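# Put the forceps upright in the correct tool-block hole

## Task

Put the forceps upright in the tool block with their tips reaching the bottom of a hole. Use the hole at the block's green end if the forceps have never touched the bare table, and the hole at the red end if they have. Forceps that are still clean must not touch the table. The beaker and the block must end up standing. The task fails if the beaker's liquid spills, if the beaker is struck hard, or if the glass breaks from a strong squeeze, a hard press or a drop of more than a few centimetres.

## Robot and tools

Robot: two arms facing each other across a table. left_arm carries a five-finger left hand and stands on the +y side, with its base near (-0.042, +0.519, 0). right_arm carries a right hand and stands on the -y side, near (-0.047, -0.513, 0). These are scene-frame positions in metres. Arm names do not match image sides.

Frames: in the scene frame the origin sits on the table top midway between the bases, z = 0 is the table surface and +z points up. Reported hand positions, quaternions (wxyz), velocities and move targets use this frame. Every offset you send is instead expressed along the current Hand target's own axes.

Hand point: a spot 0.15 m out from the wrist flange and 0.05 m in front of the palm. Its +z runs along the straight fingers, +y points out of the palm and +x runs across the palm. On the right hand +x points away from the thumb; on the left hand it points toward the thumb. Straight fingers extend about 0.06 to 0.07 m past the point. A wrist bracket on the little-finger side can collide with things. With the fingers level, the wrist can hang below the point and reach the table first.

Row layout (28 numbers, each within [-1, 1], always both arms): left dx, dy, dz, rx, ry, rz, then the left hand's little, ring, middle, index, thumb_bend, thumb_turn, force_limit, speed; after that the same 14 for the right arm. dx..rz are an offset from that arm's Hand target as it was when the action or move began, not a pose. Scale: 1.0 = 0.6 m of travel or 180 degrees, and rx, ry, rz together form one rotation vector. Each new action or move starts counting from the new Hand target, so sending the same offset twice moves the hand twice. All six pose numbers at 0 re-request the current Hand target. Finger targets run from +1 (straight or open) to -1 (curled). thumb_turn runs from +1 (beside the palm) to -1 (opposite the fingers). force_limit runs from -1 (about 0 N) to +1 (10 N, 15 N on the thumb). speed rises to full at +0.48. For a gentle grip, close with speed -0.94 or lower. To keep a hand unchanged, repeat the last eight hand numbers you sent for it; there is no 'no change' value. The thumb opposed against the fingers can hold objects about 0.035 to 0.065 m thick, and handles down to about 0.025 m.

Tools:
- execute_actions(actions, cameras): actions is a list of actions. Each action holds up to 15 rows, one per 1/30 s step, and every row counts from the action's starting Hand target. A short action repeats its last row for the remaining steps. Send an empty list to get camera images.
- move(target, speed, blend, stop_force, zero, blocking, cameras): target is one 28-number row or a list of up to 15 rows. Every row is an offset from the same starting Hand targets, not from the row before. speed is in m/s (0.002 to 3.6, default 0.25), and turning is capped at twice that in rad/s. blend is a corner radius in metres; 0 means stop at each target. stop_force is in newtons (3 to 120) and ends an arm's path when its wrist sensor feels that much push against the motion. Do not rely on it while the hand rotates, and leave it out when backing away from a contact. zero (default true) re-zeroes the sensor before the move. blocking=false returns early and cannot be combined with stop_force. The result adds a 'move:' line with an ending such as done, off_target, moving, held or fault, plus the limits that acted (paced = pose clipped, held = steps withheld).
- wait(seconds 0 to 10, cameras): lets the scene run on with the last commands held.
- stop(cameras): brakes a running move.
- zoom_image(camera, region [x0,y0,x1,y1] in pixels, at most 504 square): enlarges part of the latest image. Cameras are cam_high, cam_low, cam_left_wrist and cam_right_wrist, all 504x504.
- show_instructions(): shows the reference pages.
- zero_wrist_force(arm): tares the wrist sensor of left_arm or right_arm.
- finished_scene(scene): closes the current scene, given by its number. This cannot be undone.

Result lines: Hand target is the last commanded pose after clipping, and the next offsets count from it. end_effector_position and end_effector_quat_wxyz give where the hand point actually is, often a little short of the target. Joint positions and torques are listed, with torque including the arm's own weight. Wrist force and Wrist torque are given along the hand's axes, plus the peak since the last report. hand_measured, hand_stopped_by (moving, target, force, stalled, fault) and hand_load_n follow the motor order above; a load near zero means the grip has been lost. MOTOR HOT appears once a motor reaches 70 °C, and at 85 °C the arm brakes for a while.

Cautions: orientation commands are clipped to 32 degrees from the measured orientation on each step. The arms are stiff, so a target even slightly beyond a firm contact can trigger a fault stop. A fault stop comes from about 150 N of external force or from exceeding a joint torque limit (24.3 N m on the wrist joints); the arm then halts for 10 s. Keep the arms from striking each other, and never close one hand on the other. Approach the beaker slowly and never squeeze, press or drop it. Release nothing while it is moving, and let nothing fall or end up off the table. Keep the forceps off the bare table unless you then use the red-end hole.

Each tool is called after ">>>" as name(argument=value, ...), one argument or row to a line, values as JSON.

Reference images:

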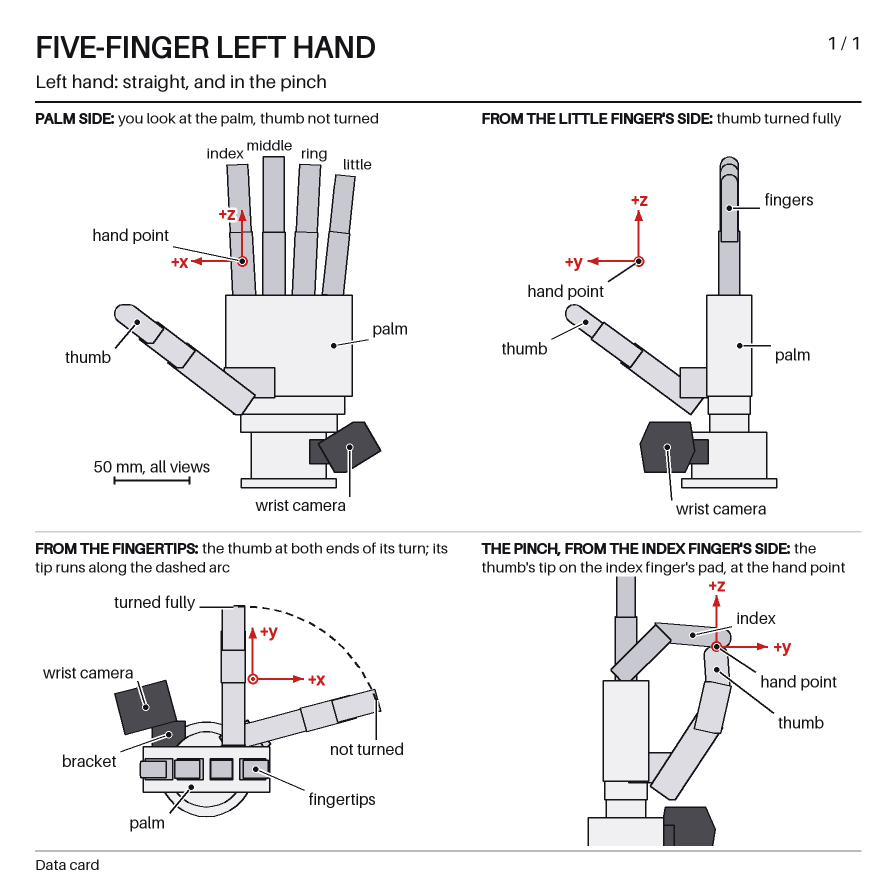

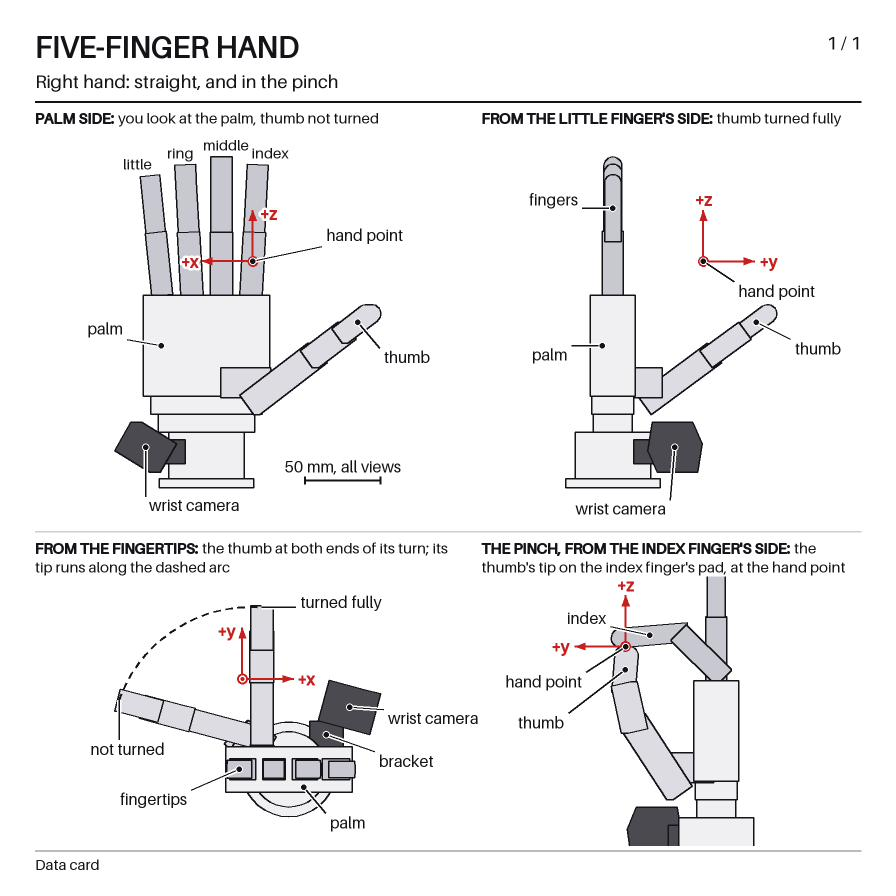

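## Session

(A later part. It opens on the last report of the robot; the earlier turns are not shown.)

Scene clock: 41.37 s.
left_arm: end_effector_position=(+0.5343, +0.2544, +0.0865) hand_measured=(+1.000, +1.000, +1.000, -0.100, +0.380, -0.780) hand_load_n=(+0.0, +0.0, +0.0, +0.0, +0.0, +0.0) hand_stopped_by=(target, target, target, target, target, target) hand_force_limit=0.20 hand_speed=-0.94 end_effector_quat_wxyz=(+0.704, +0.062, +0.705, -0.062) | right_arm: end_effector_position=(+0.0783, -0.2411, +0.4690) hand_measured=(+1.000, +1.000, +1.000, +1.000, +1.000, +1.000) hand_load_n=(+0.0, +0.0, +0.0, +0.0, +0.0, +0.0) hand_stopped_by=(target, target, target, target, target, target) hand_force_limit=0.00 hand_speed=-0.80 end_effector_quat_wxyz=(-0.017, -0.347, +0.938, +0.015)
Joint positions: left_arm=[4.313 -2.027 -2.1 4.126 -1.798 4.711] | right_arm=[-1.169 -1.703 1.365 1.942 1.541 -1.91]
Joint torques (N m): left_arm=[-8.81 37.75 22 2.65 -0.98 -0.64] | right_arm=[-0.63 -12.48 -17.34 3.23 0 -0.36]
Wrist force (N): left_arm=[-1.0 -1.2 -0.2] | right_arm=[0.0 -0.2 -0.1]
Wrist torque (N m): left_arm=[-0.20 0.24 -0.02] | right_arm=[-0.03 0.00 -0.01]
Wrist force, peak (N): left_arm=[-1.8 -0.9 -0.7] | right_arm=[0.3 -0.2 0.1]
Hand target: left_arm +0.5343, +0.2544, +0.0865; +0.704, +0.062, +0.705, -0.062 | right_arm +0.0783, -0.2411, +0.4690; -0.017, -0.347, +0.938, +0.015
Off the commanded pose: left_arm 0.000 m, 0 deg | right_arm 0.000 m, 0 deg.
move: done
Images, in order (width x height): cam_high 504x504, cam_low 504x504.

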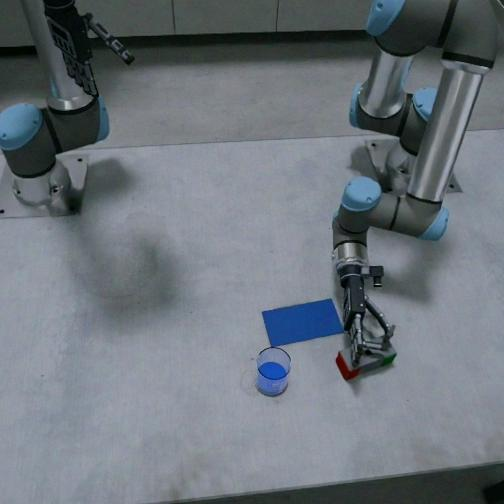

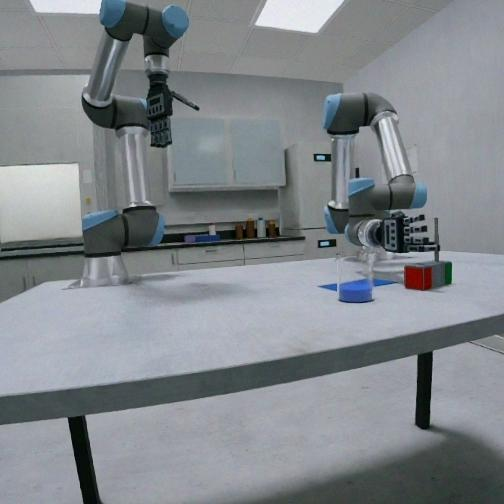

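>>> move(
  target=[0,0,0,0,0,0,1,1,1,0.8,0.7,-0.78,0.2,-0.5,0,0,0,0,0,0,1,1,1,1,1,1,0,-0.8],
)

>>> move(
  target=[
    [0,0,-0.17,0,0,0,1,1,1,0.8,0.7,-0.78,0.2,-0.5,0,0,0,0,0,0,1,1,1,1,1,1,0,-0.8],
    [-0.15,0,-0.25,0,0,0,1,1,1,0.8,0.7,-0.78,0.2,-0.5,0,0,0,0,0,0,1,1,1,1,1,1,0,-0.8],
  ],
  speed=0.12,
  blend=0.03,
  cameras=["all"],
)

>>> zoom_image(
  camera="cam_high",
  region=[330, 300, 420, 390],
)

>>> zoom_image(
  camera="cam_low",
  region=[395, 200, 475, 300],
)

>>> zoom_image(
  camera="cam_right_wrist",
  region=[160, 350, 260, 450],
)

>>> zoom_image(
  camera="cam_left_wrist",
  region=[150, 150, 400, 400],
)

Scene clock: 42.60 s.
left_arm: end_effector_position=(+0.5343, +0.2544, +0.0865) hand_measured=(+1.000, +1.000, +1.000, +0.800, +0.700, -0.780) hand_load_n=(+0.0, +0.0, +0.0, +0.0, +0.0, +0.5) hand_stopped_by=(target, target, target, target, target, target) hand_force_limit=0.20 hand_speed=-0.50 end_effector_quat_wxyz=(+0.704, +0.062, +0.705, -0.062) | right_arm: end_effector_position=(+0.0783, -0.2411, +0.4690) hand_measured=(+1.000, +1.000, +1.000, +1.000, +1.000, +1.000) hand_load_n=(+0.0, +0.0, +0.5, +0.0, +0.0, +0.0) hand_stopped_by=(target, target, target, target, target, target) hand_force_limit=0.00 hand_speed=-0.80 end_effector_quat_wxyz=(-0.017, -0.347, +0.938, +0.015)
Joint positions: left_arm=[4.313 -2.027 -2.1 4.126 -1.798 4.711] | right_arm=[-1.169 -1.703 1.365 1.942 1.541 -1.91]
Joint torques (N m): left_arm=[-6.99 35.89 20.71 2.76 -0.96 -0.42] | right_arm=[0.21 -12.46 -18.25 3.3 0.14 -0.26]
Wrist force (N): left_arm=[-0.7 -1.2 0.0] | right_arm=[0.0 -0.1 0.3]
Wrist torque (N m): left_arm=[-0.21 0.21 0.00] | right_arm=[-0.04 -0.01 -0.01]
Wrist force, peak (N): left_arm=[-0.9 -1.3 -0.2] | right_arm=[0.4 -0.1 0.1]
Hand target: left_arm +0.5343, +0.2544, +0.0865; +0.704, +0.062, +0.705, -0.062 | right_arm +0.0783, -0.2411, +0.4690; -0.017, -0.347, +0.938, +0.015
Off the commanded pose: left_arm 0.000 m, 0 deg | right_arm 0.000 m, 0 deg.
move: done

Scene clock: 44.77 s.
left_arm: end_effector_position=(+0.3867, +0.2805, +0.1766) hand_measured=(+1.000, +1.000, +1.000, +0.800, +0.700, -0.780) hand_load_n=(+0.0, +0.0, +0.0, +0.0, +0.0, +0.0) hand_stopped_by=(target, target, target, target, target, target) hand_force_limit=0.20 hand_speed=-0.50 end_effector_quat_wxyz=(+0.704, +0.062, +0.705, -0.062) | right_arm: end_effector_position=(+0.0783, -0.2411, +0.4690) hand_measured=(+1.000, +1.000, +1.000, +1.000, +1.000, +1.000) hand_load_n=(+0.0, +0.0, +0.0, +0.0, +0.0, +0.0) hand_stopped_by=(target, target, target, target, target, target) hand_force_limit=0.00 hand_speed=-0.80 end_effector_quat_wxyz=(-0.017, -0.347, +0.938, +0.015)
Joint positions: left_arm=[4.187 -1.576 -2.361 3.937 -1.923 4.711] | right_arm=[-1.169 -1.703 1.365 1.942 1.541 -1.91]
Joint torques (N m): left_arm=[13.05 21.09 17.15 1.75 1.18 -1.75] | right_arm=[-1.91 -13.08 -16.38 3.38 0.01 -0.42]
Wrist force (N): left_arm=[-0.7 -1.6 0.1] | right_arm=[0.1 -0.3 -0.1]
Wrist torque (N m): left_arm=[-0.28 0.25 0.02] | right_arm=[-0.04 -0.01 -0.01]
Wrist force, peak (N): left_arm=[-1.9 -1.2 -0.3] | right_arm=[0.3 0.1 0.3]
Hand target: left_arm +0.3867, +0.2806, +0.1766; +0.704, +0.062, +0.705, -0.062 | right_arm +0.0783, -0.2411, +0.4690; -0.017, -0.347, +0.938, +0.015
Off the commanded pose: left_arm 0.000 m, 0 deg | right_arm 0.000 m, 0 deg.
move: done
camera_calibration:
cam_left_wrist: T_world_to_cam=[[-0.181844, -0.952839, -0.242961, 0.377772], [-0.46093, 0.300851, -0.834885, 0.237936], [0.868606, -0.0398309, -0.4939, -0.120735], [0, 0, 0, 1]] pos_world=[0.283238, 0.283564, 0.230802]
cam_right_wrist: T_world_to_cam=[[-0.821973, 0.5663, 0.060534, 0.170207], [0.526938, 0.715871, 0.458111, -0.0779751], [0.216094, 0.408452, -0.886832, 0.611682], [0, 0, 0, 1]] pos_world=[0.0488132, -0.290411, 0.567877]

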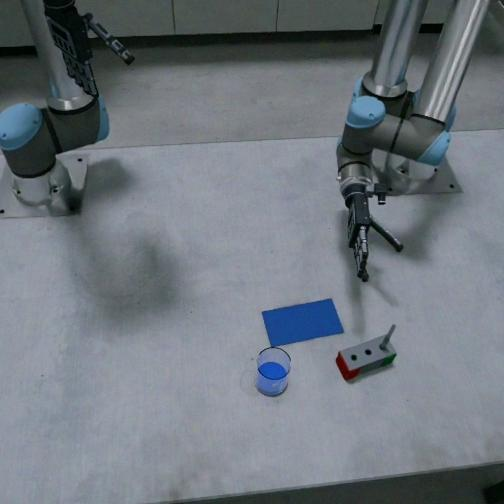

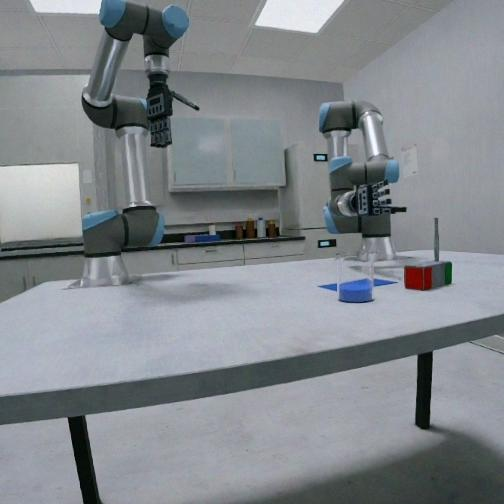

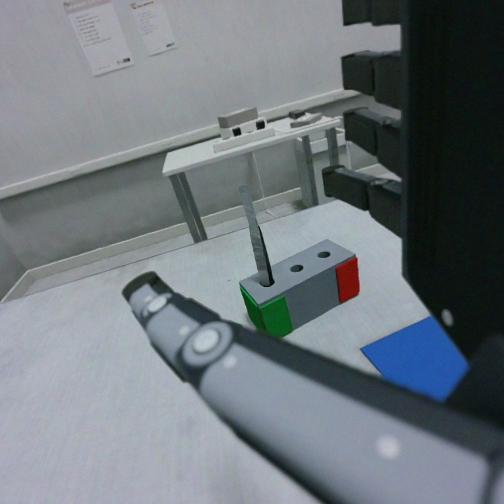

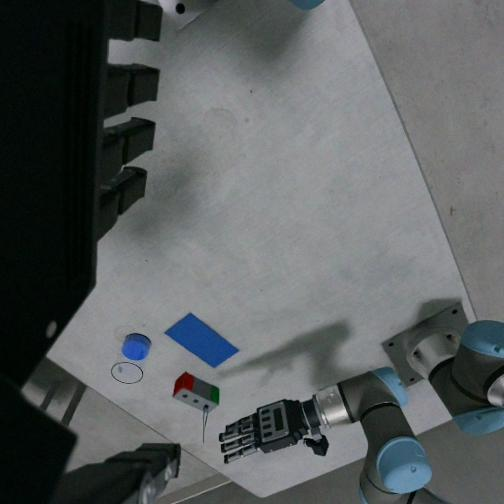

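Scaled by 5.600 from the camera's 504x504 image, which has a finer 720x720 frame.

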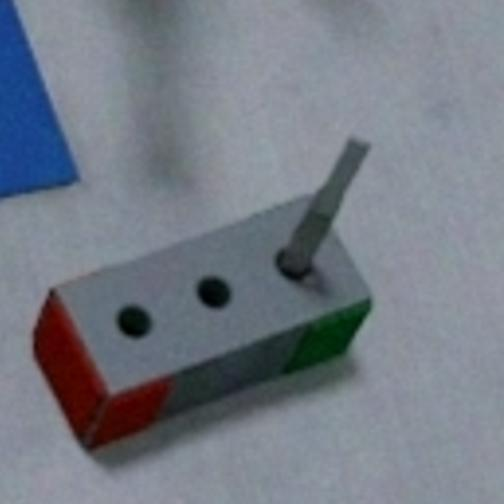

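Scaled by 5.040 from the camera's 504x504 image, which has a finer 720x720 frame.

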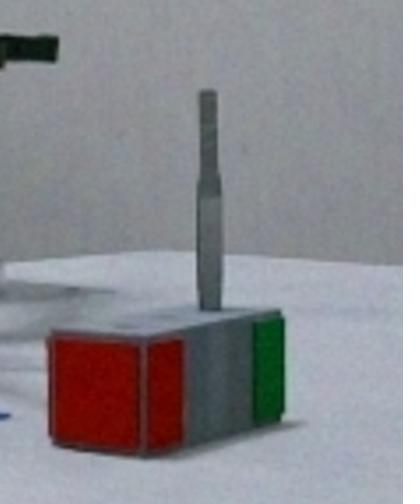

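Scaled by 5.040 from the camera's 504x504 image, which has a finer 720x720 frame.

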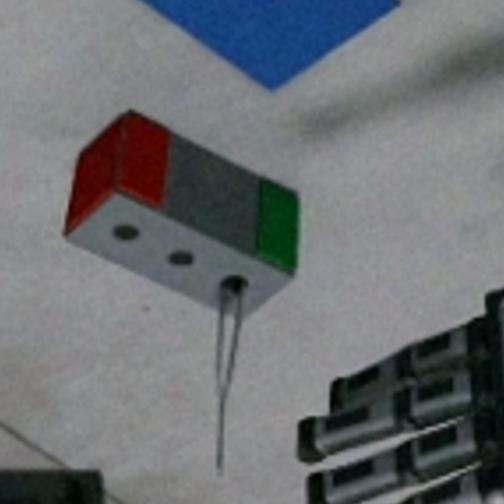

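Scaled by 2.016 from the camera's 504x504 image, which has a finer 720x720 frame.

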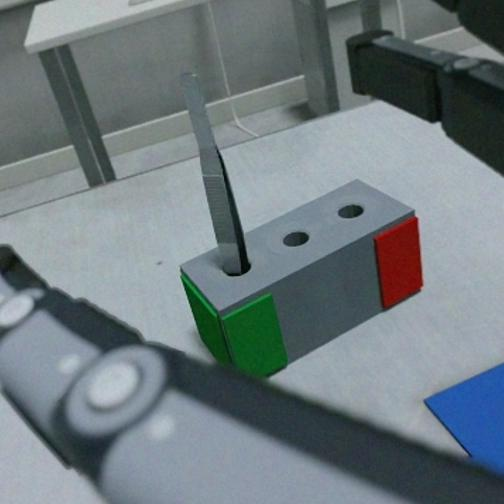

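>>> finished_scene(
  scene=2,
)

The scene is finished: the task was done.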